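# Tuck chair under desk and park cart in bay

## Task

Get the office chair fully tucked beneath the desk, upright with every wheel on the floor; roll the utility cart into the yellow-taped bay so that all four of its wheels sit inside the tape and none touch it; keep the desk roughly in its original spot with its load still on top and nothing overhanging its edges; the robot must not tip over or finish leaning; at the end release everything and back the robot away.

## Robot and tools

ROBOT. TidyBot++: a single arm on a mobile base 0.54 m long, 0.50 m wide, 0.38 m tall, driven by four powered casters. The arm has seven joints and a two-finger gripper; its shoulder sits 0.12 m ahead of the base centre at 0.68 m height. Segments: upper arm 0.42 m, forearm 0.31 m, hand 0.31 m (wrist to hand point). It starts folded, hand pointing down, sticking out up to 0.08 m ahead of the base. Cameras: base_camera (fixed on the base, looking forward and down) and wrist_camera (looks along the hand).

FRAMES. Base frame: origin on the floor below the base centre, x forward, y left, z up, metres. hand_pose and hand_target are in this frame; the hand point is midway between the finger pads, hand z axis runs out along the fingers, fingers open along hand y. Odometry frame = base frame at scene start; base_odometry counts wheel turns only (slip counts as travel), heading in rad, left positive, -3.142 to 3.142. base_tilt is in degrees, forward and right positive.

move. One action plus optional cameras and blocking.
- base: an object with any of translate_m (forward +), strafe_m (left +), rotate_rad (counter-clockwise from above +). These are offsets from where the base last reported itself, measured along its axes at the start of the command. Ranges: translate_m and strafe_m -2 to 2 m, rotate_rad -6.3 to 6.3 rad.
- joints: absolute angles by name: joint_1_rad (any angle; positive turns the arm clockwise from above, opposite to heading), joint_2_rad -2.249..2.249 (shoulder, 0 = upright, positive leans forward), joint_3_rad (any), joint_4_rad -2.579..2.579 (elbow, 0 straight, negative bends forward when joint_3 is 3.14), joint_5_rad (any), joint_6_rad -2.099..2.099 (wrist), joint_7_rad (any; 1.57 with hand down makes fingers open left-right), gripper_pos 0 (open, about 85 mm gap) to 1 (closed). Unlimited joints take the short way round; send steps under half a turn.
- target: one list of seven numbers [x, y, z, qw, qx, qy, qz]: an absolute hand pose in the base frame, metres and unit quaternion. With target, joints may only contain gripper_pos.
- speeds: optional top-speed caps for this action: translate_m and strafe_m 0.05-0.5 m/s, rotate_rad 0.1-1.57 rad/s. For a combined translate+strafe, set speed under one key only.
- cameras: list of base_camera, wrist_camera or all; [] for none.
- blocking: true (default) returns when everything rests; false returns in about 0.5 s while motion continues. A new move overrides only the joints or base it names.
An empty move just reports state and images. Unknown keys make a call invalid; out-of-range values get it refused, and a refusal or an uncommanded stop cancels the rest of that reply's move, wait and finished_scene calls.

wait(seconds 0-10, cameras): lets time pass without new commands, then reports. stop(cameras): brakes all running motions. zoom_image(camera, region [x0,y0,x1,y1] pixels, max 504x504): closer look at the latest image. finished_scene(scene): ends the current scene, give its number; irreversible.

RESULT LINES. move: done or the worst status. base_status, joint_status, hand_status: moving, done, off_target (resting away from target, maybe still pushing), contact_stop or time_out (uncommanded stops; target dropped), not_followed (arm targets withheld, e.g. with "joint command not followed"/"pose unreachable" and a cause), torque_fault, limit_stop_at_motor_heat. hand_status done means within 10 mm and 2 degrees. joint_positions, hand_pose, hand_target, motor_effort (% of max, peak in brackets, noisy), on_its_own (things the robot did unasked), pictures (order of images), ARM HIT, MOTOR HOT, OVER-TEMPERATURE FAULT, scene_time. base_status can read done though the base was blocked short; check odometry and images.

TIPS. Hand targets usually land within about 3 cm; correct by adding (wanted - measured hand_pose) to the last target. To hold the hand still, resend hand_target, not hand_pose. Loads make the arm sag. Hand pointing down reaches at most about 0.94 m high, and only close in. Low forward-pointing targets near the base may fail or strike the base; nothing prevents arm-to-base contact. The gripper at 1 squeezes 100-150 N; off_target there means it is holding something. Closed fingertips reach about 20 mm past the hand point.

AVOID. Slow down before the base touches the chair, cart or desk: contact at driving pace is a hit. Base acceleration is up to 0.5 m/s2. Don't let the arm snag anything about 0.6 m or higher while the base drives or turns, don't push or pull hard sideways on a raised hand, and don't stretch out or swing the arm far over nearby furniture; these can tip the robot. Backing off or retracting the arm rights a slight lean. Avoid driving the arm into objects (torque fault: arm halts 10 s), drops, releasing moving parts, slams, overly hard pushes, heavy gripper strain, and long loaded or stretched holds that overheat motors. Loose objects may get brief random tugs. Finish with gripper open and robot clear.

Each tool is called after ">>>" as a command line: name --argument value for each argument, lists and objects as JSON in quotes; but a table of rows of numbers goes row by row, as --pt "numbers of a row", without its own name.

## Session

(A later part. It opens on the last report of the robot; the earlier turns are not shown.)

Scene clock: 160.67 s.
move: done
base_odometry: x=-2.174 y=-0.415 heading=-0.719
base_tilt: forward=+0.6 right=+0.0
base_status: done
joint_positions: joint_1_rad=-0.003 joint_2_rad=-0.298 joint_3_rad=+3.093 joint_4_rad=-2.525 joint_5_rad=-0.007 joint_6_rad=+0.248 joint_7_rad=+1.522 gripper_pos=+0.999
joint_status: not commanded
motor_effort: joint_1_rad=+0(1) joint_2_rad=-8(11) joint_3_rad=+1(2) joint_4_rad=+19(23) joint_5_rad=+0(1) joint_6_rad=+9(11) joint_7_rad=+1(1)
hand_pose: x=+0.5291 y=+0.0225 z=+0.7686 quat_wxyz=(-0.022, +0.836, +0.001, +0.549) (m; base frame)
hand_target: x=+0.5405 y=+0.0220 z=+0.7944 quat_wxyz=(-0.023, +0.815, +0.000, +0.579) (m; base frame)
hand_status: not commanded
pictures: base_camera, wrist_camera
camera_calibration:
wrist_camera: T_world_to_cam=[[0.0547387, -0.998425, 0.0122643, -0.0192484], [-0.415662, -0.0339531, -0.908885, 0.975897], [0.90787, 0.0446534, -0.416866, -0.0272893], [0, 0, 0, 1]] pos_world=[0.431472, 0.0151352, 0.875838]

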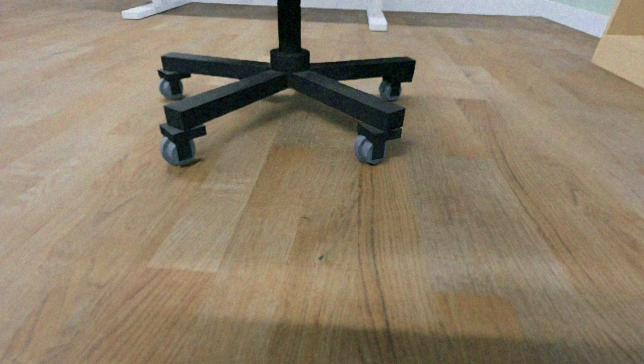

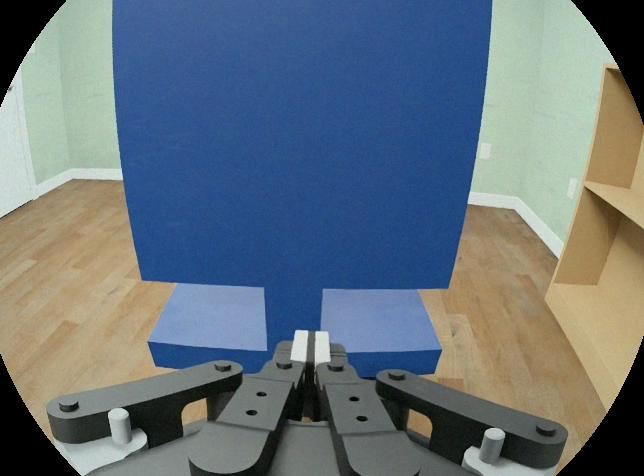

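>>> move --joints '{"joint_1_rad":3.1,"joint_2_rad":0.0}' --cameras '[]'

>>> move --base '{"translate_m":0.35,"strafe_m":-0.09,"rotate_rad":0.3}' --speeds '{"translate_m":0.15}' --cameras '["base_camera"]'

>>> move --base '{"translate_m":0.5}' --speeds '{"translate_m":0.08}' --cameras '["base_camera"]'

Scene clock: 174.33 s.
move: done
base_odometry: x=-2.174 y=-0.415 heading=-0.719
base_tilt: forward=+0.6 right=+0.0
base_status: not commanded
joint_positions: joint_1_rad=+3.077 joint_2_rad=-0.009 joint_3_rad=+3.093 joint_4_rad=-2.525 joint_5_rad=-0.007 joint_6_rad=+0.248 joint_7_rad=+1.522 gripper_pos=+0.999
joint_status: all done
motor_effort: joint_1_rad=+1(2) joint_2_rad=-14(15) joint_3_rad=+1(2) joint_4_rad=+15(20) joint_5_rad=+1(1) joint_6_rad=+7(10) joint_7_rad=+1(1)
hand_pose: x=-0.2967 y=-0.0481 z=+0.6479 quat_wxyz=(+0.422, +0.026, -0.906, +0.035) (m; base frame)
hand_target: x=-0.3157 y=-0.0401 z=+0.6648 quat_wxyz=(+0.450, +0.015, -0.892, +0.032) (m; base frame)
hand_status: not commanded
pictures: none
No camera images: "cameras" was empty.

Scene clock: 177.40 s.
move: done
base_odometry: x=-1.970 y=-0.713 heading=-0.418
base_tilt: forward=+0.6 right=+0.0
base_status: done
joint_positions: joint_1_rad=+3.081 joint_2_rad=-0.001 joint_3_rad=+3.093 joint_4_rad=-2.525 joint_5_rad=-0.007 joint_6_rad=+0.248 joint_7_rad=+1.522 gripper_pos=+0.999
joint_status: not commanded
motor_effort: joint_1_rad=+0(2) joint_2_rad=-15(17) joint_3_rad=+1(2) joint_4_rad=+14(16) joint_5_rad=+0(1) joint_6_rad=+8(8) joint_7_rad=+0(1)
hand_pose: x=-0.2965 y=-0.0468 z=+0.6445 quat_wxyz=(+0.418, +0.024, -0.907, +0.034) (m; base frame)
hand_target: x=-0.3157 y=-0.0401 z=+0.6648 quat_wxyz=(+0.450, +0.015, -0.892, +0.032) (m; base frame)
hand_status: not commanded
pictures: base_camera

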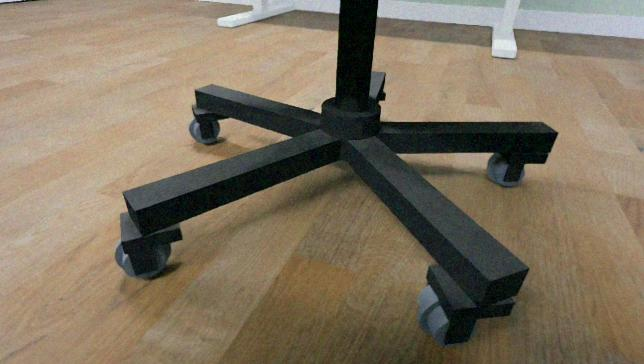

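Scene clock: 184.20 s.
move: done
base_odometry: x=-1.513 y=-0.916 heading=-0.418
base_tilt: forward=+0.6 right=-0.1
base_status: done
joint_positions: joint_1_rad=+3.081 joint_2_rad=+0.002 joint_3_rad=+3.093 joint_4_rad=-2.525 joint_5_rad=-0.007 joint_6_rad=+0.248 joint_7_rad=+1.522 gripper_pos=+0.999
joint_status: not commanded
motor_effort: joint_1_rad=+0(2) joint_2_rad=-15(19) joint_3_rad=+0(1) joint_4_rad=+14(16) joint_5_rad=-1(1) joint_6_rad=+7(9) joint_7_rad=+0(1)
hand_pose: x=-0.2965 y=-0.0467 z=+0.6433 quat_wxyz=(+0.417, +0.024, -0.908, +0.034) (m; base frame)
hand_target: x=-0.3157 y=-0.0401 z=+0.6648 quat_wxyz=(+0.450, +0.015, -0.892, +0.032) (m; base frame)
hand_status: not commanded
pictures: base_camera

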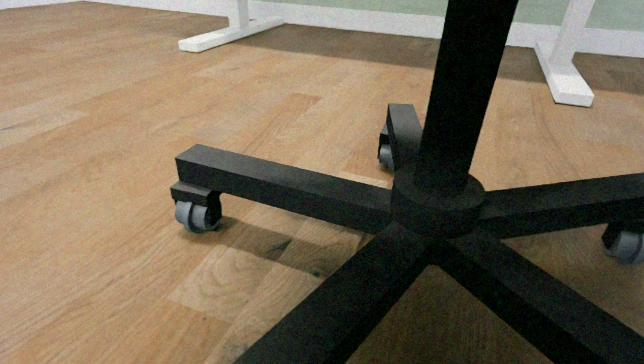

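>>> move --base '{"translate_m":-0.25}' --cameras '[]'

>>> move --base '{"rotate_rad":-0.301}' --cameras '["base_camera"]'

>>> move --base '{"strafe_m":-0.5}' --cameras '[]'

>>> move --base '{"translate_m":0.75}' --speeds '{"translate_m":0.2}' --cameras '["base_camera"]'

Scene clock: 192.53 s.
move: done
base_odometry: x=-1.742 y=-0.815 heading=-0.418
base_tilt: forward=+0.6 right=-0.1
base_status: done
joint_positions: joint_1_rad=+3.081 joint_2_rad=+0.008 joint_3_rad=+3.093 joint_4_rad=-2.522 joint_5_rad=-0.007 joint_6_rad=+0.249 joint_7_rad=+1.522 gripper_pos=+0.999
joint_status: not commanded
motor_effort: joint_1_rad=+0(1) joint_2_rad=-14(17) joint_3_rad=+0(2) joint_4_rad=+14(17) joint_5_rad=+0(1) joint_6_rad=+7(8) joint_7_rad=+1(1)
hand_pose: x=-0.2977 y=-0.0467 z=+0.6422 quat_wxyz=(+0.416, +0.024, -0.909, +0.034) (m; base frame)
hand_target: x=-0.3157 y=-0.0401 z=+0.6648 quat_wxyz=(+0.450, +0.015, -0.892, +0.032) (m; base frame)
hand_status: not commanded
pictures: none
No camera images: "cameras" was empty.

Scene clock: 193.70 s.
move: done
base_odometry: x=-1.742 y=-0.815 heading=-0.719
base_tilt: forward=+0.7 right=-0.1
base_status: done
joint_positions: joint_1_rad=+3.082 joint_2_rad=+0.008 joint_3_rad=+3.093 joint_4_rad=-2.522 joint_5_rad=-0.007 joint_6_rad=+0.249 joint_7_rad=+1.522 gripper_pos=+0.999
joint_status: not commanded
motor_effort: joint_1_rad=+0(1) joint_2_rad=-15(15) joint_3_rad=+0(2) joint_4_rad=+14(16) joint_5_rad=+0(1) joint_6_rad=+7(9) joint_7_rad=+0(1)
hand_pose: x=-0.2978 y=-0.0463 z=+0.6422 quat_wxyz=(+0.416, +0.024, -0.909, +0.034) (m; base frame)
hand_target: x=-0.3157 y=-0.0401 z=+0.6648 quat_wxyz=(+0.450, +0.015, -0.892, +0.032) (m; base frame)
hand_status: not commanded
pictures: base_camera

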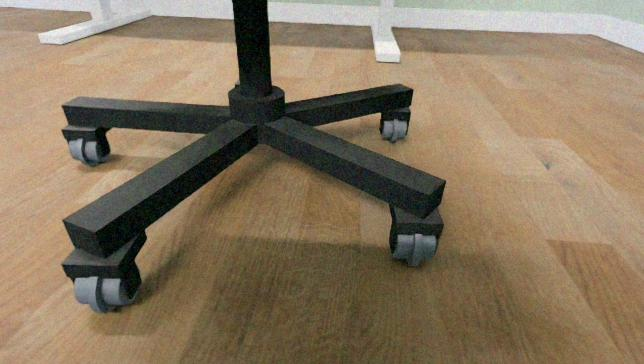

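Scene clock: 195.83 s.
move: done
base_odometry: x=-2.071 y=-1.191 heading=-0.719
base_tilt: forward=+0.6 right=+0.0
base_status: done
joint_positions: joint_1_rad=+3.085 joint_2_rad=+0.008 joint_3_rad=+3.092 joint_4_rad=-2.522 joint_5_rad=-0.007 joint_6_rad=+0.249 joint_7_rad=+1.522 gripper_pos=+0.999
joint_status: not commanded
motor_effort: joint_1_rad=+0(3) joint_2_rad=-14(15) joint_3_rad=+1(3) joint_4_rad=+14(16) joint_5_rad=+0(1) joint_6_rad=+7(8) joint_7_rad=+1(1)
hand_pose: x=-0.2979 y=-0.0454 z=+0.6422 quat_wxyz=(+0.416, +0.023, -0.909, +0.033) (m; base frame)
hand_target: x=-0.3157 y=-0.0401 z=+0.6648 quat_wxyz=(+0.450, +0.015, -0.892, +0.032) (m; base frame)
hand_status: not commanded
pictures: none
No camera images: "cameras" was empty.

Scene clock: 200.27 s.
move: done
base_odometry: x=-1.507 y=-1.685 heading=-0.719
base_tilt: forward=+0.6 right=+0.0
base_status: done
joint_positions: joint_1_rad=+3.085 joint_2_rad=+0.006 joint_3_rad=+3.092 joint_4_rad=-2.522 joint_5_rad=-0.007 joint_6_rad=+0.249 joint_7_rad=+1.522 gripper_pos=+0.999
joint_status: not commanded
motor_effort: joint_1_rad=+1(1) joint_2_rad=-15(18) joint_3_rad=+0(2) joint_4_rad=+16(17) joint_5_rad=+0(1) joint_6_rad=+8(9) joint_7_rad=+1(1)
hand_pose: x=-0.2980 y=-0.0454 z=+0.6431 quat_wxyz=(+0.417, +0.023, -0.908, +0.033) (m; base frame)
hand_target: x=-0.3157 y=-0.0401 z=+0.6648 quat_wxyz=(+0.450, +0.015, -0.892, +0.032) (m; base frame)
hand_status: not commanded
pictures: base_camera

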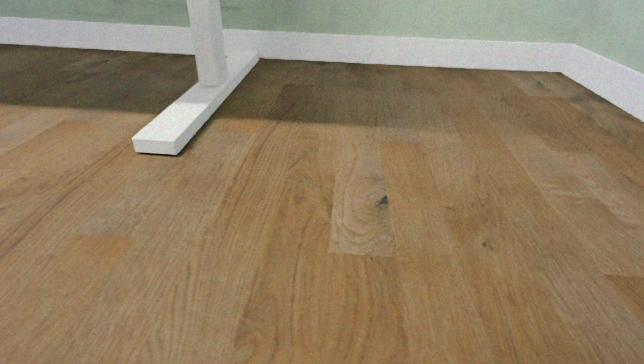

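>>> move --base '{"strafe_m":0.43}' --speeds '{"strafe_m":0.07}' --cameras '[]'

>>> move --base '{"strafe_m":-0.3}' --cameras '[]'

>>> move --base '{"translate_m":-0.9}' --cameras '[]'

>>> move --base '{"strafe_m":0.8}' --joints '{"joint_1_rad":0.0,"joint_2_rad":-0.3}'

Scene clock: 210.20 s.
move: done
base_odometry: x=-1.223 y=-1.362 heading=-0.719
base_tilt: forward=+0.6 right=-0.1
base_status: done
joint_positions: joint_1_rad=+3.085 joint_2_rad=+0.006 joint_3_rad=+3.092 joint_4_rad=-2.522 joint_5_rad=-0.007 joint_6_rad=+0.249 joint_7_rad=+1.522 gripper_pos=+0.999
joint_status: not commanded
motor_effort: joint_1_rad=+0(2) joint_2_rad=-15(15) joint_3_rad=+1(2) joint_4_rad=+15(16) joint_5_rad=+1(1) joint_6_rad=+8(9) joint_7_rad=+0(1)
hand_pose: x=-0.2980 y=-0.0451 z=+0.6431 quat_wxyz=(+0.417, +0.022, -0.908, +0.033) (m; base frame)
hand_target: x=-0.3157 y=-0.0401 z=+0.6648 quat_wxyz=(+0.450, +0.015, -0.892, +0.032) (m; base frame)
hand_status: not commanded
pictures: none
No camera images: "cameras" was empty.

Scene clock: 212.07 s.
move: done
base_odometry: x=-1.421 y=-1.588 heading=-0.719
base_tilt: forward=+0.6 right=+0.0
base_status: done
joint_positions: joint_1_rad=+3.091 joint_2_rad=+0.006 joint_3_rad=+3.091 joint_4_rad=-2.522 joint_5_rad=-0.007 joint_6_rad=+0.249 joint_7_rad=+1.522 gripper_pos=+0.999
joint_status: not commanded
motor_effort: joint_1_rad=+0(2) joint_2_rad=-15(17) joint_3_rad=+0(2) joint_4_rad=+15(15) joint_5_rad=+0(1) joint_6_rad=+8(8) joint_7_rad=+0(1)
hand_pose: x=-0.2982 y=-0.0430 z=+0.6431 quat_wxyz=(+0.417, +0.020, -0.908, +0.032) (m; base frame)
hand_target: x=-0.3157 y=-0.0401 z=+0.6648 quat_wxyz=(+0.450, +0.015, -0.892, +0.032) (m; base frame)
hand_status: not commanded
pictures: none
No camera images: "cameras" was empty.

Scene clock: 214.80 s.
move: done
base_odometry: x=-2.098 y=-0.995 heading=-0.719
base_tilt: forward=+0.6 right=+0.0
base_status: done
joint_positions: joint_1_rad=+3.091 joint_2_rad=+0.007 joint_3_rad=+3.091 joint_4_rad=-2.522 joint_5_rad=-0.007 joint_6_rad=+0.249 joint_7_rad=+1.522 gripper_pos=+0.999
joint_status: not commanded
motor_effort: joint_1_rad=+0(1) joint_2_rad=-14(17) joint_3_rad=+0(1) joint_4_rad=+14(16) joint_5_rad=-1(1) joint_6_rad=+7(9) joint_7_rad=+0(1)
hand_pose: x=-0.2983 y=-0.0430 z=+0.6426 quat_wxyz=(+0.416, +0.020, -0.908, +0.032) (m; base frame)
hand_target: x=-0.3157 y=-0.0401 z=+0.6648 quat_wxyz=(+0.450, +0.015, -0.892, +0.032) (m; base frame)
hand_status: not commanded
pictures: none
No camera images: "cameras" was empty.

Scene clock: 218.70 s.
move: done
base_odometry: x=-1.572 y=-0.392 heading=-0.718
base_tilt: forward=+0.6 right=+0.0
base_status: done
joint_positions: joint_1_rad=+0.023 joint_2_rad=-0.282 joint_3_rad=+3.091 joint_4_rad=-2.522 joint_5_rad=-0.007 joint_6_rad=+0.249 joint_7_rad=+1.522 gripper_pos=+0.999
joint_status: all done
motor_effort: joint_1_rad=+1(2) joint_2_rad=-8(16) joint_3_rad=+0(2) joint_4_rad=+18(19) joint_5_rad=+1(1) joint_6_rad=+9(9) joint_7_rad=+0(1)
hand_pose: x=+0.5320 y=+0.0125 z=+0.7639 quat_wxyz=(-0.015, +0.839, -0.009, +0.544) (m; base frame)
hand_target: x=+0.5405 y=+0.0220 z=+0.7944 quat_wxyz=(-0.023, +0.815, +0.000, +0.579) (m; base frame)
hand_status: not commanded
pictures: base_camera, wrist_camera
camera_calibration:
wrist_camera: T_world_to_cam=[[0.0304086, -0.999469, 0.0117454, -0.0160051], [-0.427582, -0.0236287, -0.903667, 0.974725], [0.903465, 0.0224571, -0.428074, -0.020243], [0, 0, 0, 1]] pos_world=[0.435551, 0.00748949, 0.87235]

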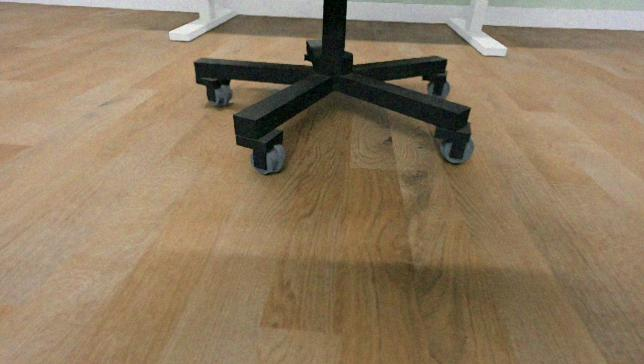

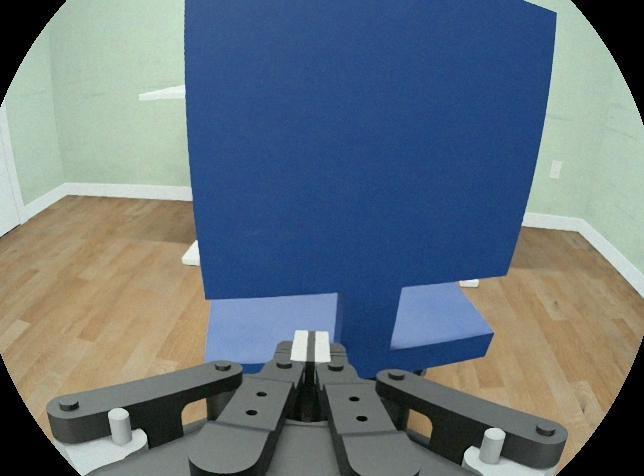

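>>> move --base '{"strafe_m":0.08,"translate_m":0.15}' --cameras '[]'

>>> move --base '{"translate_m":0.13}' --speeds '{"translate_m":0.06}'

Scene clock: 224.03 s.
move: done
base_odometry: x=-1.406 y=-0.431 heading=-0.718
base_tilt: forward=+0.6 right=-0.1
base_status: done
joint_positions: joint_1_rad=+0.022 joint_2_rad=-0.290 joint_3_rad=+3.091 joint_4_rad=-2.522 joint_5_rad=-0.007 joint_6_rad=+0.249 joint_7_rad=+1.522 gripper_pos=+0.999
joint_status: not commanded
motor_effort: joint_1_rad=+0(1) joint_2_rad=-8(10) joint_3_rad=+1(2) joint_4_rad=+18(20) joint_5_rad=+0(1) joint_6_rad=+9(10) joint_7_rad=+0(1)
hand_pose: x=+0.5314 y=+0.0129 z=+0.7669 quat_wxyz=(-0.016, +0.837, -0.009, +0.547) (m; base frame)
hand_target: x=+0.5405 y=+0.0220 z=+0.7944 quat_wxyz=(-0.023, +0.815, +0.000, +0.579) (m; base frame)
hand_status: not commanded
pictures: none
No camera images: "cameras" was empty.

Scene clock: 226.73 s.
move: done
base_odometry: x=-1.308 y=-0.516 heading=-0.718
base_tilt: forward=+0.6 right=+0.0
base_status: done
joint_positions: joint_1_rad=+0.011 joint_2_rad=-0.298 joint_3_rad=+3.092 joint_4_rad=-2.524 joint_5_rad=-0.007 joint_6_rad=+0.254 joint_7_rad=+1.522 gripper_pos=+0.999
joint_status: not commanded
motor_effort: joint_1_rad=+0(3) joint_2_rad=-8(10) joint_3_rad=+1(4) joint_4_rad=+18(27) joint_5_rad=+0(2) joint_6_rad=+9(14) joint_7_rad=+0(1)
hand_pose: x=+0.5304 y=+0.0172 z=+0.7706 quat_wxyz=(-0.019, +0.834, -0.004, +0.552) (m; base frame)
hand_target: x=+0.5405 y=+0.0220 z=+0.7944 quat_wxyz=(-0.023, +0.815, +0.000, +0.579) (m; base frame)
hand_status: not commanded
pictures: base_camera, wrist_camera
camera_calibration:
wrist_camera: T_world_to_cam=[[0.0415015, -0.999059, 0.0126116, -0.0179197], [-0.410258, -0.028549, -0.911523, 0.977155], [0.911025, 0.0326555, -0.411056, -0.0332901], [0, 0, 0, 1]] pos_world=[0.431957, 0.0110811, 0.877241]

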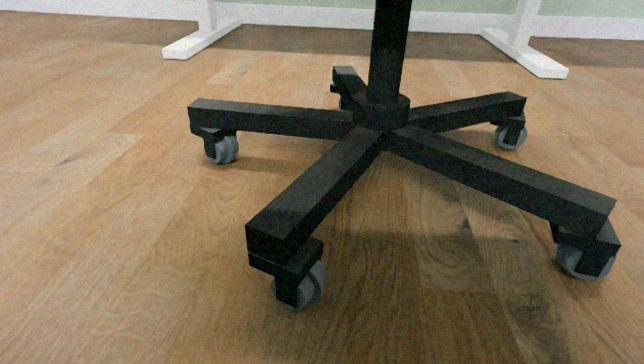

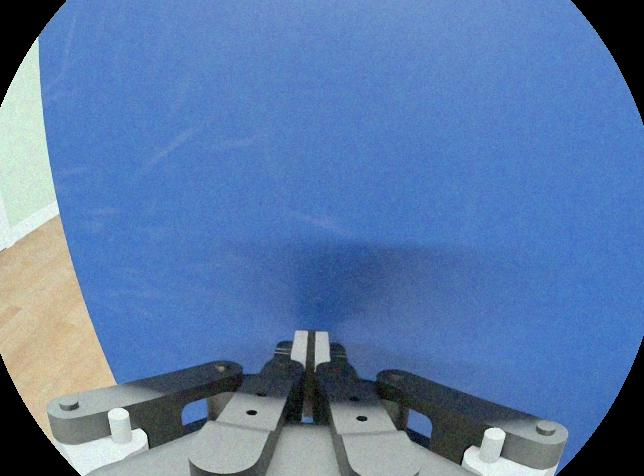

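>>> move --base '{"translate_m":-0.3,"strafe_m":-0.11}' --speeds '{"translate_m":0.2}'

>>> move --joints '{"joint_1_rad":3.1,"joint_2_rad":0.0}' --cameras '[]'

Scene clock: 230.70 s.
move: done
base_odometry: x=-1.606 y=-0.402 heading=-0.718
base_tilt: forward=+0.6 right=+0.0
base_status: done
joint_positions: joint_1_rad=+0.011 joint_2_rad=-0.298 joint_3_rad=+3.092 joint_4_rad=-2.524 joint_5_rad=-0.007 joint_6_rad=+0.254 joint_7_rad=+1.522 gripper_pos=+0.999
joint_status: not commanded
motor_effort: joint_1_rad=+0(1) joint_2_rad=-7(9) joint_3_rad=+1(2) joint_4_rad=+19(21) joint_5_rad=+0(1) joint_6_rad=+9(10) joint_7_rad=+0(1)
hand_pose: x=+0.5304 y=+0.0172 z=+0.7706 quat_wxyz=(-0.019, +0.834, -0.004, +0.552) (m; base frame)
hand_target: x=+0.5405 y=+0.0220 z=+0.7944 quat_wxyz=(-0.023, +0.815, +0.000, +0.579) (m; base frame)
hand_status: not commanded
pictures: base_camera, wrist_camera
camera_calibration:
wrist_camera: T_world_to_cam=[[0.0415022, -0.999059, 0.0126085, -0.0179176], [-0.410311, -0.0285484, -0.911499, 0.977145], [0.911001, 0.0326558, -0.41111, -0.0332508], [0, 0, 0, 1]] pos_world=[0.431969, 0.0110809, 0.877222]

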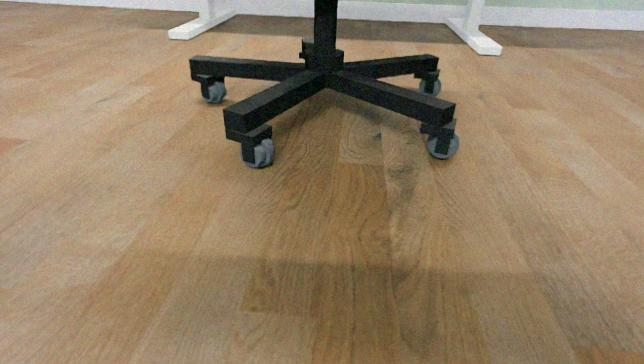

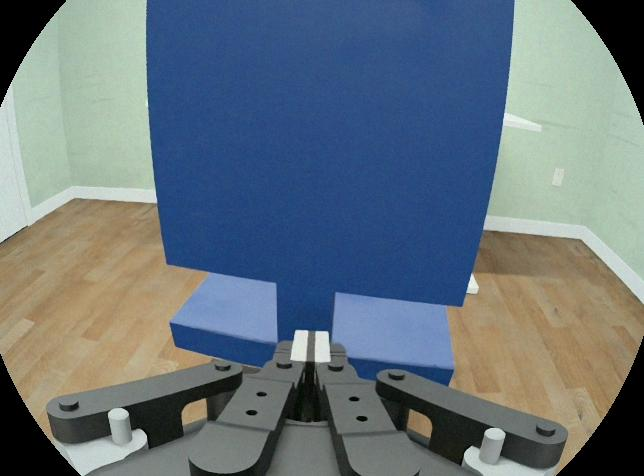

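Scene clock: 234.60 s.
move: done
base_odometry: x=-1.606 y=-0.402 heading=-0.718
base_tilt: forward=+0.6 right=+0.0
base_status: not commanded
joint_positions: joint_1_rad=+3.077 joint_2_rad=-0.009 joint_3_rad=+3.092 joint_4_rad=-2.524 joint_5_rad=-0.007 joint_6_rad=+0.254 joint_7_rad=+1.522 gripper_pos=+0.999
joint_status: all done
motor_effort: joint_1_rad=+1(3) joint_2_rad=-14(15) joint_3_rad=+0(2) joint_4_rad=+15(20) joint_5_rad=+0(1) joint_6_rad=+7(10) joint_7_rad=+0(1)
hand_pose: x=-0.2982 y=-0.0487 z=+0.6496 quat_wxyz=(+0.425, +0.026, -0.904, +0.035) (m; base frame)
hand_target: x=-0.3157 y=-0.0401 z=+0.6648 quat_wxyz=(+0.450, +0.015, -0.892, +0.032) (m; base frame)
hand_status: not commanded
pictures: none
No camera images: "cameras" was empty.

>>> move --base '{"translate_m":1.1}' --speeds '{"translate_m":0.1}'

Scene clock: 248.40 s.
move: done
base_odometry: x=-0.778 y=-1.126 heading=-0.718
base_tilt: forward=+0.6 right=+0.0
base_status: done
joint_positions: joint_1_rad=+3.079 joint_2_rad=+0.000 joint_3_rad=+3.092 joint_4_rad=-2.524 joint_5_rad=-0.007 joint_6_rad=+0.254 joint_7_rad=+1.522 gripper_pos=+0.999
joint_status: not commanded
motor_effort: joint_1_rad=+0(1) joint_2_rad=-15(18) joint_3_rad=+1(1) joint_4_rad=+15(16) joint_5_rad=+1(1) joint_6_rad=+7(9) joint_7_rad=+0(1)
hand_pose: x=-0.2980 y=-0.0481 z=+0.6458 quat_wxyz=(+0.421, +0.026, -0.906, +0.035) (m; base frame)
hand_target: x=-0.3157 y=-0.0401 z=+0.6648 quat_wxyz=(+0.450, +0.015, -0.892, +0.032) (m; base frame)
hand_status: not commanded
pictures: base_camera, wrist_camera
camera_calibration:
wrist_camera: T_world_to_cam=[[-0.116762, 0.993154, -0.00351772, 0.0119105], [0.65644, 0.0745168, -0.750689, 0.740617], [-0.745287, -0.0899613, -0.660646, 0.333919], [0, 0, 0, 1]] pos_world=[-0.235914, -0.0369776, 0.776618]

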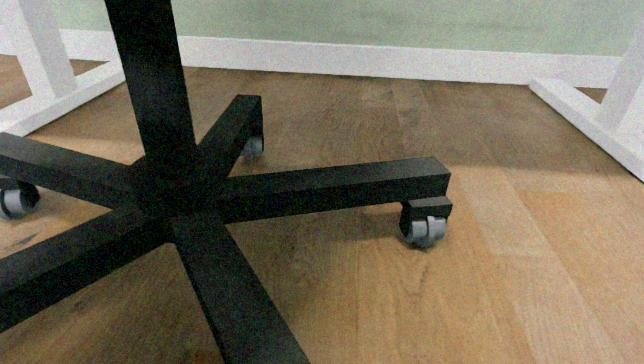

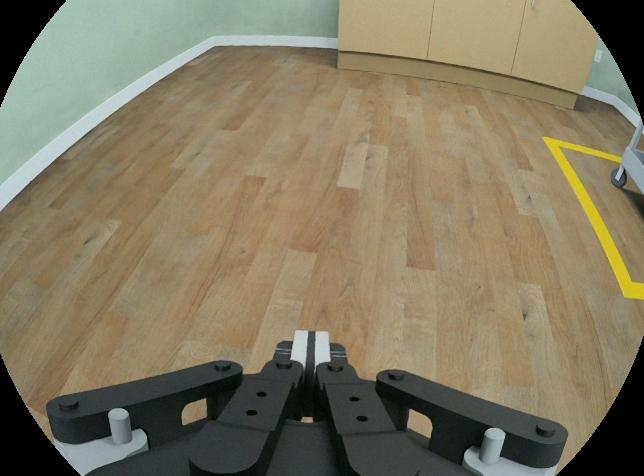

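>>> move --base '{"translate_m":-0.6}' --cameras '[]'

>>> move --base '{"strafe_m":0.2}' --joints '{"joint_1_rad":0.0,"joint_2_rad":-0.3}'

Scene clock: 253.10 s.
move: done
base_odometry: x=-1.230 y=-0.731 heading=-0.718
base_tilt: forward=+0.6 right=+0.0
base_status: done
joint_positions: joint_1_rad=+3.080 joint_2_rad=+0.009 joint_3_rad=+3.092 joint_4_rad=-2.520 joint_5_rad=-0.007 joint_6_rad=+0.254 joint_7_rad=+1.522 gripper_pos=+0.999
joint_status: not commanded
motor_effort: joint_1_rad=+0(2) joint_2_rad=-15(17) joint_3_rad=+0(2) joint_4_rad=+15(17) joint_5_rad=+0(1) joint_6_rad=+7(9) joint_7_rad=+0(1)
hand_pose: x=-0.2995 y=-0.0478 z=+0.6438 quat_wxyz=(+0.418, +0.025, -0.907, +0.035) (m; base frame)
hand_target: x=-0.3157 y=-0.0401 z=+0.6648 quat_wxyz=(+0.450, +0.015, -0.892, +0.032) (m; base frame)
hand_status: not commanded
pictures: none
No camera images: "cameras" was empty.

Scene clock: 257.00 s.
move: done
base_odometry: x=-1.099 y=-0.580 heading=-0.717
base_tilt: forward=+0.6 right=+0.0
base_status: done
joint_positions: joint_1_rad=+0.023 joint_2_rad=-0.282 joint_3_rad=+3.092 joint_4_rad=-2.520 joint_5_rad=-0.007 joint_6_rad=+0.254 joint_7_rad=+1.522 gripper_pos=+0.999
joint_status: all done
motor_effort: joint_1_rad=+0(2) joint_2_rad=-8(16) joint_3_rad=+0(2) joint_4_rad=+18(20) joint_5_rad=+0(1) joint_6_rad=+9(9) joint_7_rad=+0(1)
hand_pose: x=+0.5332 y=+0.0123 z=+0.7663 quat_wxyz=(-0.016, +0.837, -0.010, +0.547) (m; base frame)
hand_target: x=+0.5405 y=+0.0220 z=+0.7944 quat_wxyz=(-0.023, +0.815, +0.000, +0.579) (m; base frame)
hand_status: not commanded
pictures: base_camera, wrist_camera
camera_calibration:
wrist_camera: T_world_to_cam=[[0.0299152, -0.999484, 0.0116645, -0.0159025], [-0.421271, -0.0231898, -0.906638, 0.976231], [0.906441, 0.0222084, -0.421747, -0.0267193], [0, 0, 0, 1]] pos_world=[0.435953, 0.00733773, 0.874005]

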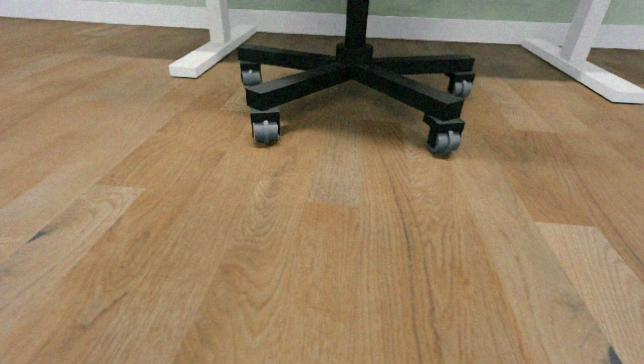

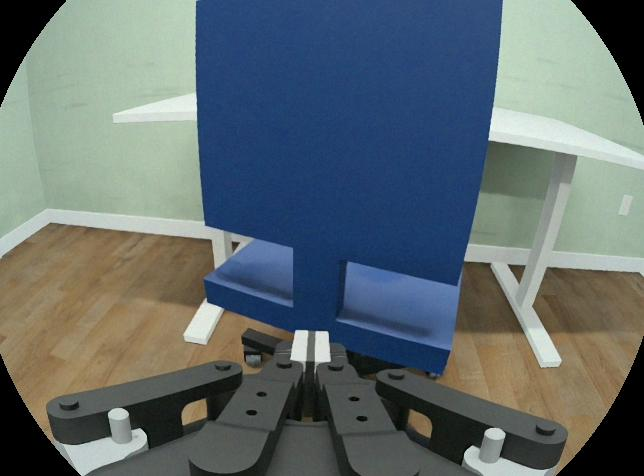

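>>> move --base '{"strafe_m":-0.22,"translate_m":0.15}' --cameras '[]'

>>> move --base '{"translate_m":0.2}' --speeds '{"translate_m":0.06}'

Scene clock: 261.10 s.
move: done
base_odometry: x=-1.130 y=-0.845 heading=-0.717
base_tilt: forward=+0.6 right=+0.0
base_status: done
joint_positions: joint_1_rad=+0.021 joint_2_rad=-0.289 joint_3_rad=+3.092 joint_4_rad=-2.520 joint_5_rad=-0.007 joint_6_rad=+0.254 joint_7_rad=+1.522 gripper_pos=+0.999
joint_status: not commanded
motor_effort: joint_1_rad=+0(1) joint_2_rad=-8(10) joint_3_rad=+1(2) joint_4_rad=+19(20) joint_5_rad=+0(1) joint_6_rad=+9(10) joint_7_rad=+0(1)
hand_pose: x=+0.5326 y=+0.0131 z=+0.7692 quat_wxyz=(-0.016, +0.835, -0.009, +0.550) (m; base frame)
hand_target: x=+0.5405 y=+0.0220 z=+0.7944 quat_wxyz=(-0.023, +0.815, +0.000, +0.579) (m; base frame)
hand_status: not commanded
pictures: none
No camera images: "cameras" was empty.

Scene clock: 264.93 s.
move: done
base_odometry: x=-0.979 y=-0.976 heading=-0.717
base_tilt: forward=+0.6 right=+0.0
base_status: done
joint_positions: joint_1_rad=+0.019 joint_2_rad=-0.296 joint_3_rad=+3.095 joint_4_rad=-2.523 joint_5_rad=-0.007 joint_6_rad=+0.254 joint_7_rad=+1.522 gripper_pos=+0.999
joint_status: not commanded
motor_effort: joint_1_rad=+0(4) joint_2_rad=-7(9) joint_3_rad=+0(4) joint_4_rad=+18(26) joint_5_rad=+0(1) joint_6_rad=+9(12) joint_7_rad=+0(1)
hand_pose: x=+0.5313 y=+0.0125 z=+0.7705 quat_wxyz=(-0.016, +0.834, -0.009, +0.551) (m; base frame)
hand_target: x=+0.5405 y=+0.0220 z=+0.7944 quat_wxyz=(-0.023, +0.815, +0.000, +0.579) (m; base frame)
hand_status: not commanded
pictures: base_camera, wrist_camera
camera_calibration:
wrist_camera: T_world_to_cam=[[0.0304856, -0.999468, 0.0115632, -0.0158989], [-0.411437, -0.0230909, -0.911146, 0.977501], [0.910928, 0.0230193, -0.411922, -0.0332468], [0, 0, 0, 1]] pos_world=[0.43295, 0.00744629, 0.877134]

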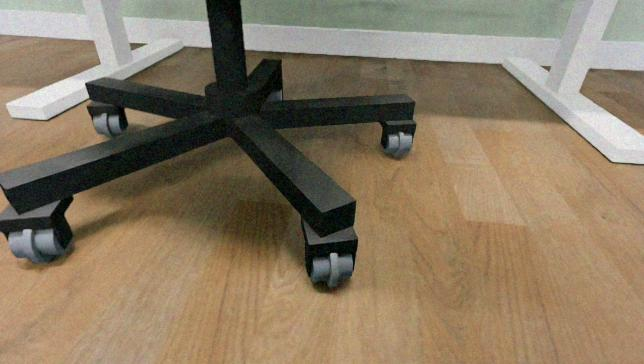

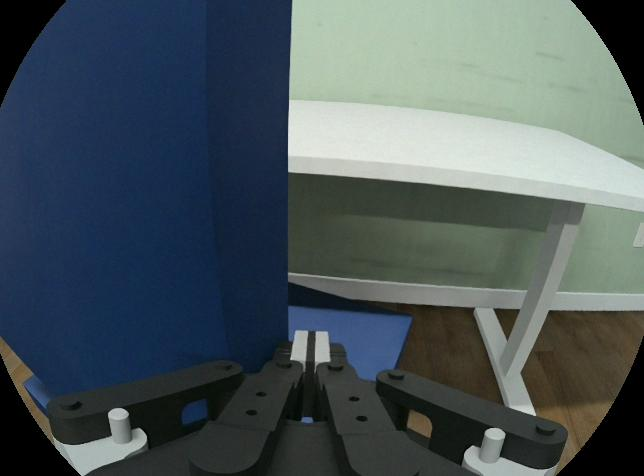

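>>> move --base '{"translate_m":-0.3}' --cameras '[]'

>>> move --base '{"strafe_m":0.29}' --cameras '[]'

>>> move --base '{"translate_m":0.23}' --speeds '{"translate_m":0.06}' --cameras '[]'

>>> move --base '{"translate_m":-0.25,"strafe_m":-0.1}'

Scene clock: 270.57 s.
move: done
base_odometry: x=-1.205 y=-0.779 heading=-0.716
base_tilt: forward=+0.6 right=+0.0
base_status: done
joint_positions: joint_1_rad=+0.019 joint_2_rad=-0.302 joint_3_rad=+3.095 joint_4_rad=-2.522 joint_5_rad=-0.007 joint_6_rad=+0.254 joint_7_rad=+1.522 gripper_pos=+0.999
joint_status: not commanded
motor_effort: joint_1_rad=+0(1) joint_2_rad=-7(10) joint_3_rad=+1(3) joint_4_rad=+19(21) joint_5_rad=+0(1) joint_6_rad=+9(10) joint_7_rad=+0(1)
hand_pose: x=+0.5308 y=+0.0127 z=+0.7732 quat_wxyz=(-0.016, +0.832, -0.009, +0.554) (m; base frame)
hand_target: x=+0.5405 y=+0.0220 z=+0.7944 quat_wxyz=(-0.023, +0.815, +0.000, +0.579) (m; base frame)
hand_status: not commanded
pictures: none
No camera images: "cameras" was empty.

Scene clock: 272.27 s.
move: done
base_odometry: x=-1.015 y=-0.560 heading=-0.716
base_tilt: forward=+0.6 right=-0.1
base_status: done
joint_positions: joint_1_rad=+0.017 joint_2_rad=-0.302 joint_3_rad=+3.094 joint_4_rad=-2.522 joint_5_rad=-0.007 joint_6_rad=+0.254 joint_7_rad=+1.522 gripper_pos=+0.999
joint_status: not commanded
motor_effort: joint_1_rad=+0(1) joint_2_rad=-7(8) joint_3_rad=+1(4) joint_4_rad=+18(20) joint_5_rad=-1(1) joint_6_rad=+9(10) joint_7_rad=+0(1)
hand_pose: x=+0.5307 y=+0.0139 z=+0.7732 quat_wxyz=(-0.017, +0.832, -0.008, +0.554) (m; base frame)
hand_target: x=+0.5405 y=+0.0220 z=+0.7944 quat_wxyz=(-0.023, +0.815, +0.000, +0.579) (m; base frame)
hand_status: not commanded
pictures: none
No camera images: "cameras" was empty.

Scene clock: 276.60 s.
move: done
base_odometry: x=-0.841 y=-0.711 heading=-0.716
base_tilt: forward=+0.6 right=+0.0
base_status: done
joint_positions: joint_1_rad=+0.017 joint_2_rad=-0.300 joint_3_rad=+3.094 joint_4_rad=-2.522 joint_5_rad=-0.007 joint_6_rad=+0.254 joint_7_rad=+1.522 gripper_pos=+0.999
joint_status: not commanded
motor_effort: joint_1_rad=+0(1) joint_2_rad=-7(10) joint_3_rad=+1(2) joint_4_rad=+18(20) joint_5_rad=+0(1) joint_6_rad=+8(10) joint_7_rad=+0(1)
hand_pose: x=+0.5309 y=+0.0139 z=+0.7725 quat_wxyz=(-0.017, +0.833, -0.008, +0.553) (m; base frame)
hand_target: x=+0.5405 y=+0.0220 z=+0.7944 quat_wxyz=(-0.023, +0.815, +0.000, +0.579) (m; base frame)
hand_status: not commanded
pictures: none
No camera images: "cameras" was empty.

Scene clock: 278.40 s.
move: done
base_odometry: x=-1.096 y=-0.623 heading=-0.715
base_tilt: forward=+0.6 right=+0.0
base_status: done
joint_positions: joint_1_rad=+0.017 joint_2_rad=-0.302 joint_3_rad=+3.094 joint_4_rad=-2.522 joint_5_rad=-0.007 joint_6_rad=+0.254 joint_7_rad=+1.522 gripper_pos=+0.999
joint_status: not commanded
motor_effort: joint_1_rad=+0(1) joint_2_rad=-7(10) joint_3_rad=+1(2) joint_4_rad=+19(20) joint_5_rad=+0(1) joint_6_rad=+9(10) joint_7_rad=+0(1)
hand_pose: x=+0.5308 y=+0.0139 z=+0.7730 quat_wxyz=(-0.017, +0.832, -0.008, +0.554) (m; base frame)
hand_target: x=+0.5405 y=+0.0220 z=+0.7944 quat_wxyz=(-0.023, +0.815, +0.000, +0.579) (m; base frame)
hand_status: not commanded
pictures: base_camera, wrist_camera
camera_calibration:
wrist_camera: T_world_to_cam=[[0.0335328, -0.999365, 0.01203, -0.0165796], [-0.405789, -0.0246139, -0.913635, 0.978546], [0.913351, 0.0257551, -0.406357, -0.0373527], [0, 0, 0, 1]] pos_world=[0.431755, 0.00847878, 0.879055]

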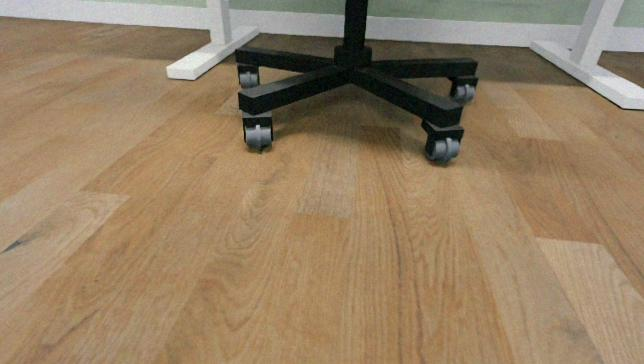

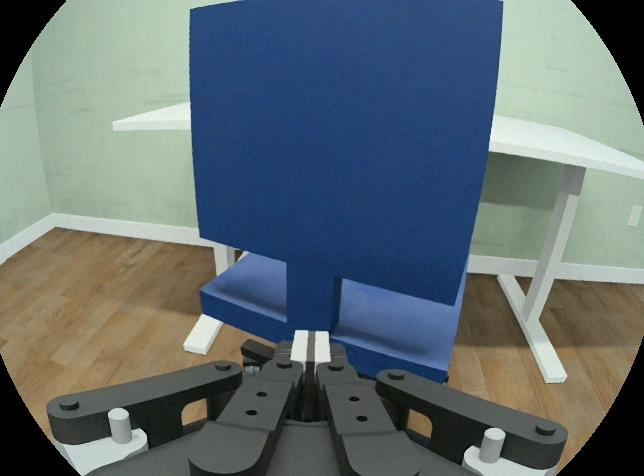

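>>> move --base '{"rotate_rad":-0.1,"strafe_m":0.06}' --joints '{"joint_1_rad":3.1,"joint_2_rad":0.0}' --cameras '[]'

>>> move --base '{"translate_m":0.8}' --speeds '{"translate_m":0.1}' --cameras '["base_camera"]'

>>> move --base '{"translate_m":-0.55}' --cameras '[]'

>>> move --joints '{"joint_1_rad":0.0,"joint_2_rad":-0.3}' --base '{"rotate_rad":0.1}'

Scene clock: 285.60 s.
move: done
base_odometry: x=-1.057 y=-0.578 heading=-0.815
base_tilt: forward=+0.6 right=+0.0
base_status: done
joint_positions: joint_1_rad=+3.077 joint_2_rad=-0.009 joint_3_rad=+3.094 joint_4_rad=-2.522 joint_5_rad=-0.007 joint_6_rad=+0.254 joint_7_rad=+1.522 gripper_pos=+0.999
joint_status: all done
motor_effort: joint_1_rad=+0(2) joint_2_rad=-14(16) joint_3_rad=+0(3) joint_4_rad=+14(20) joint_5_rad=+0(1) joint_6_rad=+8(9) joint_7_rad=+1(1)
hand_pose: x=-0.2991 y=-0.0477 z=+0.6504 quat_wxyz=(+0.426, +0.025, -0.904, +0.035) (m; base frame)
hand_target: x=-0.3157 y=-0.0401 z=+0.6648 quat_wxyz=(+0.450, +0.015, -0.892, +0.032) (m; base frame)
hand_status: not commanded
pictures: none
No camera images: "cameras" was empty.

Scene clock: 294.23 s.
move: done
base_odometry: x=-0.508 y=-1.160 heading=-0.815
base_tilt: forward=+0.6 right=+0.0
base_status: done
joint_positions: joint_1_rad=+3.079 joint_2_rad=+0.000 joint_3_rad=+3.094 joint_4_rad=-2.522 joint_5_rad=-0.007 joint_6_rad=+0.254 joint_7_rad=+1.522 gripper_pos=+0.999
joint_status: not commanded
motor_effort: joint_1_rad=+0(1) joint_2_rad=-15(17) joint_3_rad=+0(1) joint_4_rad=+15(17) joint_5_rad=+0(1) joint_6_rad=+7(9) joint_7_rad=+0(1)
hand_pose: x=-0.2990 y=-0.0470 z=+0.6469 quat_wxyz=(+0.422, +0.024, -0.906, +0.034) (m; base frame)
hand_target: x=-0.3157 y=-0.0401 z=+0.6648 quat_wxyz=(+0.450, +0.015, -0.892, +0.032) (m; base frame)
hand_status: not commanded
pictures: base_camera

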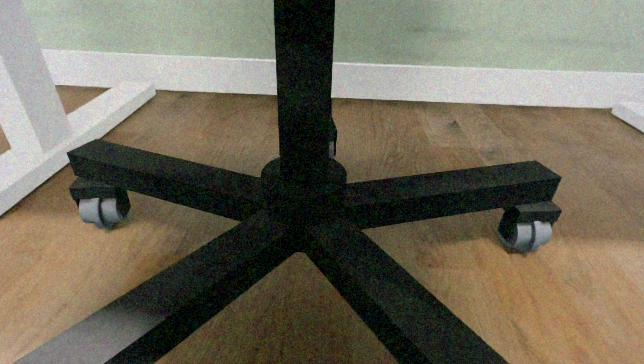

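Scene clock: 296.50 s.
move: done
base_odometry: x=-0.885 y=-0.759 heading=-0.816
base_tilt: forward=+0.6 right=+0.0
base_status: done
joint_positions: joint_1_rad=+3.080 joint_2_rad=+0.008 joint_3_rad=+3.094 joint_4_rad=-2.520 joint_5_rad=-0.007 joint_6_rad=+0.254 joint_7_rad=+1.522 gripper_pos=+0.999
joint_status: not commanded
motor_effort: joint_1_rad=+0(2) joint_2_rad=-15(17) joint_3_rad=+0(2) joint_4_rad=+14(17) joint_5_rad=+0(1) joint_6_rad=+8(9) joint_7_rad=+1(1)
hand_pose: x=-0.2998 y=-0.0467 z=+0.6442 quat_wxyz=(+0.419, +0.024, -0.907, +0.034) (m; base frame)
hand_target: x=-0.3157 y=-0.0401 z=+0.6648 quat_wxyz=(+0.450, +0.015, -0.892, +0.032) (m; base frame)
hand_status: not commanded
pictures: none
No camera images: "cameras" was empty.

Scene clock: 300.40 s.
move: done
base_odometry: x=-0.885 y=-0.759 heading=-0.716
base_tilt: forward=+0.6 right=+0.0
base_status: done
joint_positions: joint_1_rad=+0.023 joint_2_rad=-0.282 joint_3_rad=+3.094 joint_4_rad=-2.520 joint_5_rad=-0.007 joint_6_rad=+0.254 joint_7_rad=+1.522 gripper_pos=+0.999
joint_status: all done
motor_effort: joint_1_rad=+0(2) joint_2_rad=-8(16) joint_3_rad=+0(3) joint_4_rad=+19(20) joint_5_rad=+0(1) joint_6_rad=+8(10) joint_7_rad=+0(1)
hand_pose: x=+0.5334 y=+0.0114 z=+0.7665 quat_wxyz=(-0.015, +0.837, -0.011, +0.547) (m; base frame)
hand_target: x=+0.5405 y=+0.0220 z=+0.7944 quat_wxyz=(-0.023, +0.815, +0.000, +0.579) (m; base frame)
hand_status: not commanded
pictures: base_camera, wrist_camera
camera_calibration:
wrist_camera: T_world_to_cam=[[0.0278845, -0.99955, 0.0110788, -0.0152638], [-0.420821, -0.0217913, -0.906882, 0.97647], [0.906715, 0.0206257, -0.421239, -0.0272772], [0, 0, 0, 1]] pos_world=[0.436077, 0.00658433, 0.874222]

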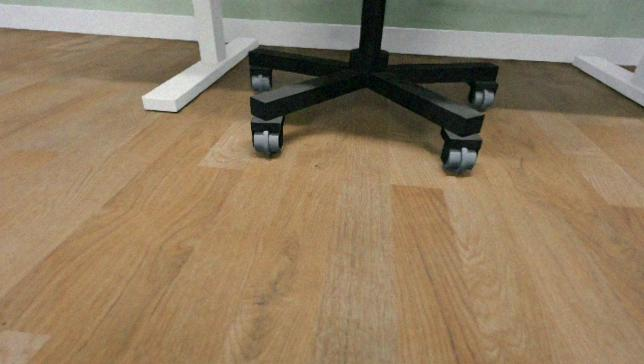

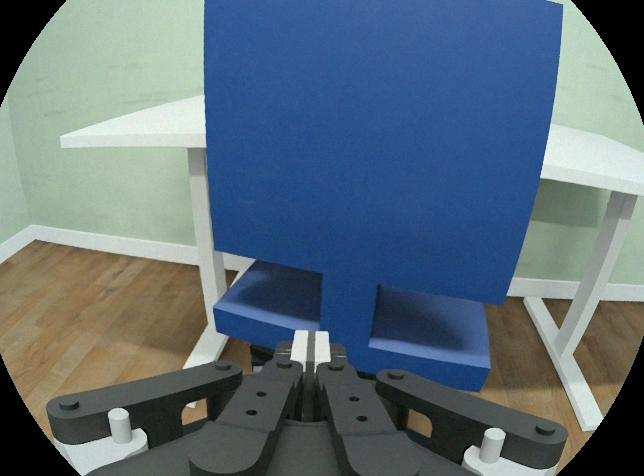

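>>> move --base '{"strafe_m":-0.14,"translate_m":0.12}' --cameras '[]'

>>> move --base '{"translate_m":0.2}' --speeds '{"translate_m":0.06}'

Scene clock: 304.27 s.
move: done
base_odometry: x=-0.887 y=-0.944 heading=-0.715
base_tilt: forward=+0.6 right=+0.0
base_status: done
joint_positions: joint_1_rad=+0.021 joint_2_rad=-0.289 joint_3_rad=+3.094 joint_4_rad=-2.520 joint_5_rad=-0.007 joint_6_rad=+0.254 joint_7_rad=+1.522 gripper_pos=+0.999
joint_status: not commanded
motor_effort: joint_1_rad=+0(1) joint_2_rad=-7(11) joint_3_rad=+1(2) joint_4_rad=+19(20) joint_5_rad=+0(1) joint_6_rad=+9(10) joint_7_rad=+0(1)
hand_pose: x=+0.5328 y=+0.0122 z=+0.7693 quat_wxyz=(-0.016, +0.835, -0.010, +0.550) (m; base frame)
hand_target: x=+0.5405 y=+0.0220 z=+0.7944 quat_wxyz=(-0.023, +0.815, +0.000, +0.579) (m; base frame)
hand_status: not commanded
pictures: none
No camera images: "cameras" was empty.

Scene clock: 308.10 s.
move: done
base_odometry: x=-0.736 y=-1.075 heading=-0.715
base_tilt: forward=+0.7 right=+0.0
base_status: done
joint_positions: joint_1_rad=+0.021 joint_2_rad=-0.300 joint_3_rad=+3.094 joint_4_rad=-2.526 joint_5_rad=-0.007 joint_6_rad=+0.255 joint_7_rad=+1.522 gripper_pos=+0.999
joint_status: not commanded
motor_effort: joint_1_rad=+0(1) joint_2_rad=-7(9) joint_3_rad=+1(2) joint_4_rad=+22(27) joint_5_rad=-1(1) joint_6_rad=+11(14) joint_7_rad=+0(1)
hand_pose: x=+0.5300 y=+0.0123 z=+0.7709 quat_wxyz=(-0.016, +0.833, -0.009, +0.552) (m; base frame)
hand_target: x=+0.5405 y=+0.0220 z=+0.7944 quat_wxyz=(-0.023, +0.815, +0.000, +0.579) (m; base frame)
hand_status: not commanded
pictures: base_camera, wrist_camera
camera_calibration:
wrist_camera: T_world_to_cam=[[0.0298396, -0.999483, 0.0119339, -0.0160699], [-0.409247, -0.023109, -0.912131, 0.976895], [0.911936, 0.0223337, -0.409725, -0.0340285], [0, 0, 0, 1]] pos_world=[0.431303, 0.00727336, 0.877306]

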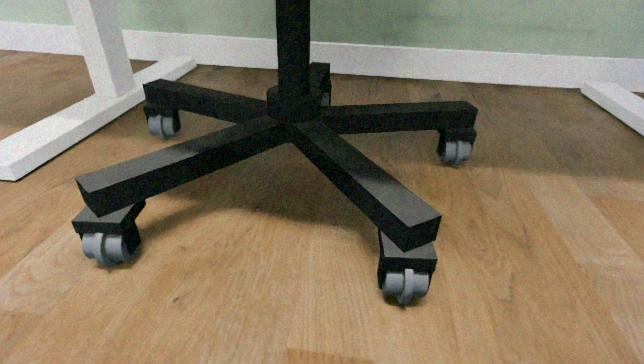

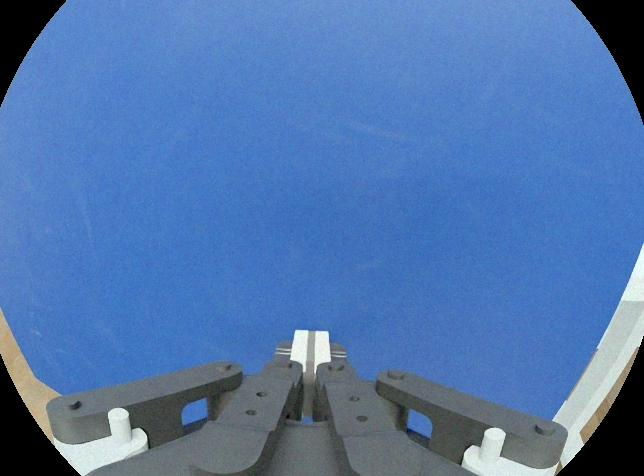

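>>> move --base '{"translate_m":-0.06,"strafe_m":0.06}' --cameras '[]'

>>> move --base '{"translate_m":0.2}' --speeds '{"translate_m":0.06}'

Scene clock: 310.97 s.
move: done
base_odometry: x=-0.741 y=-0.990 heading=-0.715
base_tilt: forward=+0.7 right=+0.0
base_status: done
joint_positions: joint_1_rad=+0.019 joint_2_rad=-0.300 joint_3_rad=+3.094 joint_4_rad=-2.526 joint_5_rad=-0.007 joint_6_rad=+0.255 joint_7_rad=+1.522 gripper_pos=+0.999
joint_status: not commanded
motor_effort: joint_1_rad=+1(1) joint_2_rad=-7(9) joint_3_rad=+0(2) joint_4_rad=+18(21) joint_5_rad=+0(1) joint_6_rad=+8(10) joint_7_rad=+0(1)
hand_pose: x=+0.5301 y=+0.0129 z=+0.7711 quat_wxyz=(-0.016, +0.833, -0.009, +0.553) (m; base frame)
hand_target: x=+0.5405 y=+0.0220 z=+0.7944 quat_wxyz=(-0.023, +0.815, +0.000, +0.579) (m; base frame)
hand_status: not commanded
pictures: none
No camera images: "cameras" was empty.

Scene clock: 317.53 s.
move: time_out
base_odometry: x=-0.593 y=-1.120 heading=-0.712
base_tilt: forward=+0.6 right=+0.0
base_status: translate_m time_out (by the wheels' count: +0.197 of +0.200)
joint_positions: joint_1_rad=-0.002 joint_2_rad=-0.427 joint_3_rad=+3.082 joint_4_rad=-2.628 joint_5_rad=-0.007 joint_6_rad=+0.255 joint_7_rad=+1.522 gripper_pos=+0.999
joint_status: not commanded
motor_effort: joint_1_rad=+3(6) joint_2_rad=+20(25) joint_3_rad=+3(8) joint_4_rad=+35(44) joint_5_rad=-1(3) joint_6_rad=+14(19) joint_7_rad=+1(1)
hand_pose: x=+0.4873 y=+0.0235 z=+0.7652 quat_wxyz=(-0.021, +0.827, +0.007, +0.563) (m; base frame)
hand_target: x=+0.5405 y=+0.0220 z=+0.7944 quat_wxyz=(-0.023, +0.815, +0.000, +0.579) (m; base frame)
hand_status: not commanded
pictures: base_camera, wrist_camera
camera_calibration:
wrist_camera: T_world_to_cam=[[0.0610673, -0.997878, 0.0225757, -0.0268617], [-0.385244, -0.0444291, -0.921745, 0.950653], [0.920792, 0.0475913, -0.38714, -0.019871], [0, 0, 0, 1]] pos_world=[0.386171, 0.0163776, 0.869173]

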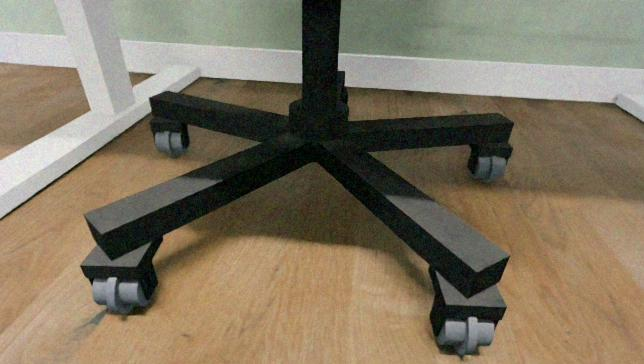

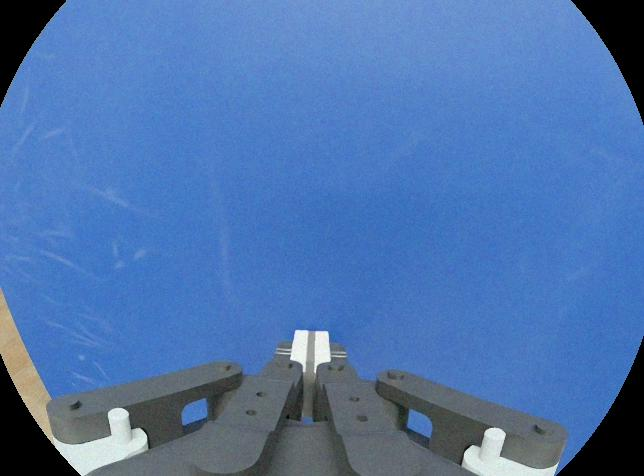

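>>> move --base '{"translate_m":-0.5}' --speeds '{"translate_m":0.2}'

Scene clock: 321.97 s.
move: done
base_odometry: x=-0.971 y=-0.793 heading=-0.713
base_tilt: forward=+0.6 right=+0.0
base_status: done
joint_positions: joint_1_rad=-0.002 joint_2_rad=-0.296 joint_3_rad=+3.082 joint_4_rad=-2.525 joint_5_rad=-0.007 joint_6_rad=+0.259 joint_7_rad=+1.522 gripper_pos=+0.999
joint_status: not commanded
motor_effort: joint_1_rad=+0(2) joint_2_rad=-8(22) joint_3_rad=+1(4) joint_4_rad=+19(36) joint_5_rad=-1(1) joint_6_rad=+9(14) joint_7_rad=+1(1)
hand_pose: x=+0.5302 y=+0.0265 z=+0.7706 quat_wxyz=(-0.024, +0.833, +0.006, +0.552) (m; base frame)
hand_target: x=+0.5405 y=+0.0220 z=+0.7944 quat_wxyz=(-0.023, +0.815, +0.000, +0.579) (m; base frame)
hand_status: not commanded
pictures: base_camera, wrist_camera
camera_calibration:
wrist_camera: T_world_to_cam=[[0.0636737, -0.997855, 0.0152253, -0.0223392], [-0.407776, -0.039939, -0.912208, 0.97681], [0.910859, 0.0518752, -0.409444, -0.0351195], [0, 0, 0, 1]] pos_world=[0.431731, 0.0185433, 0.877014]

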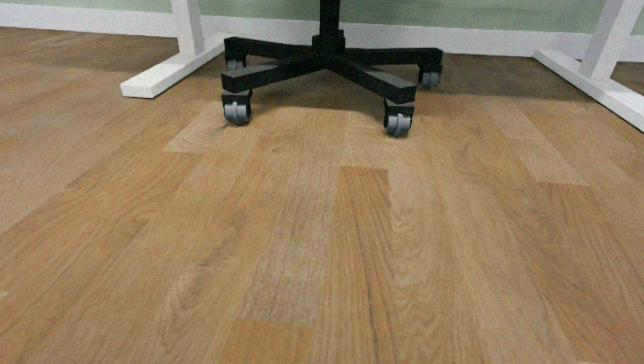

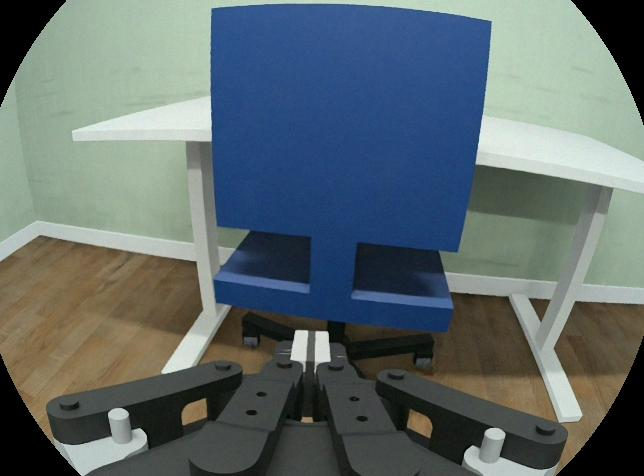

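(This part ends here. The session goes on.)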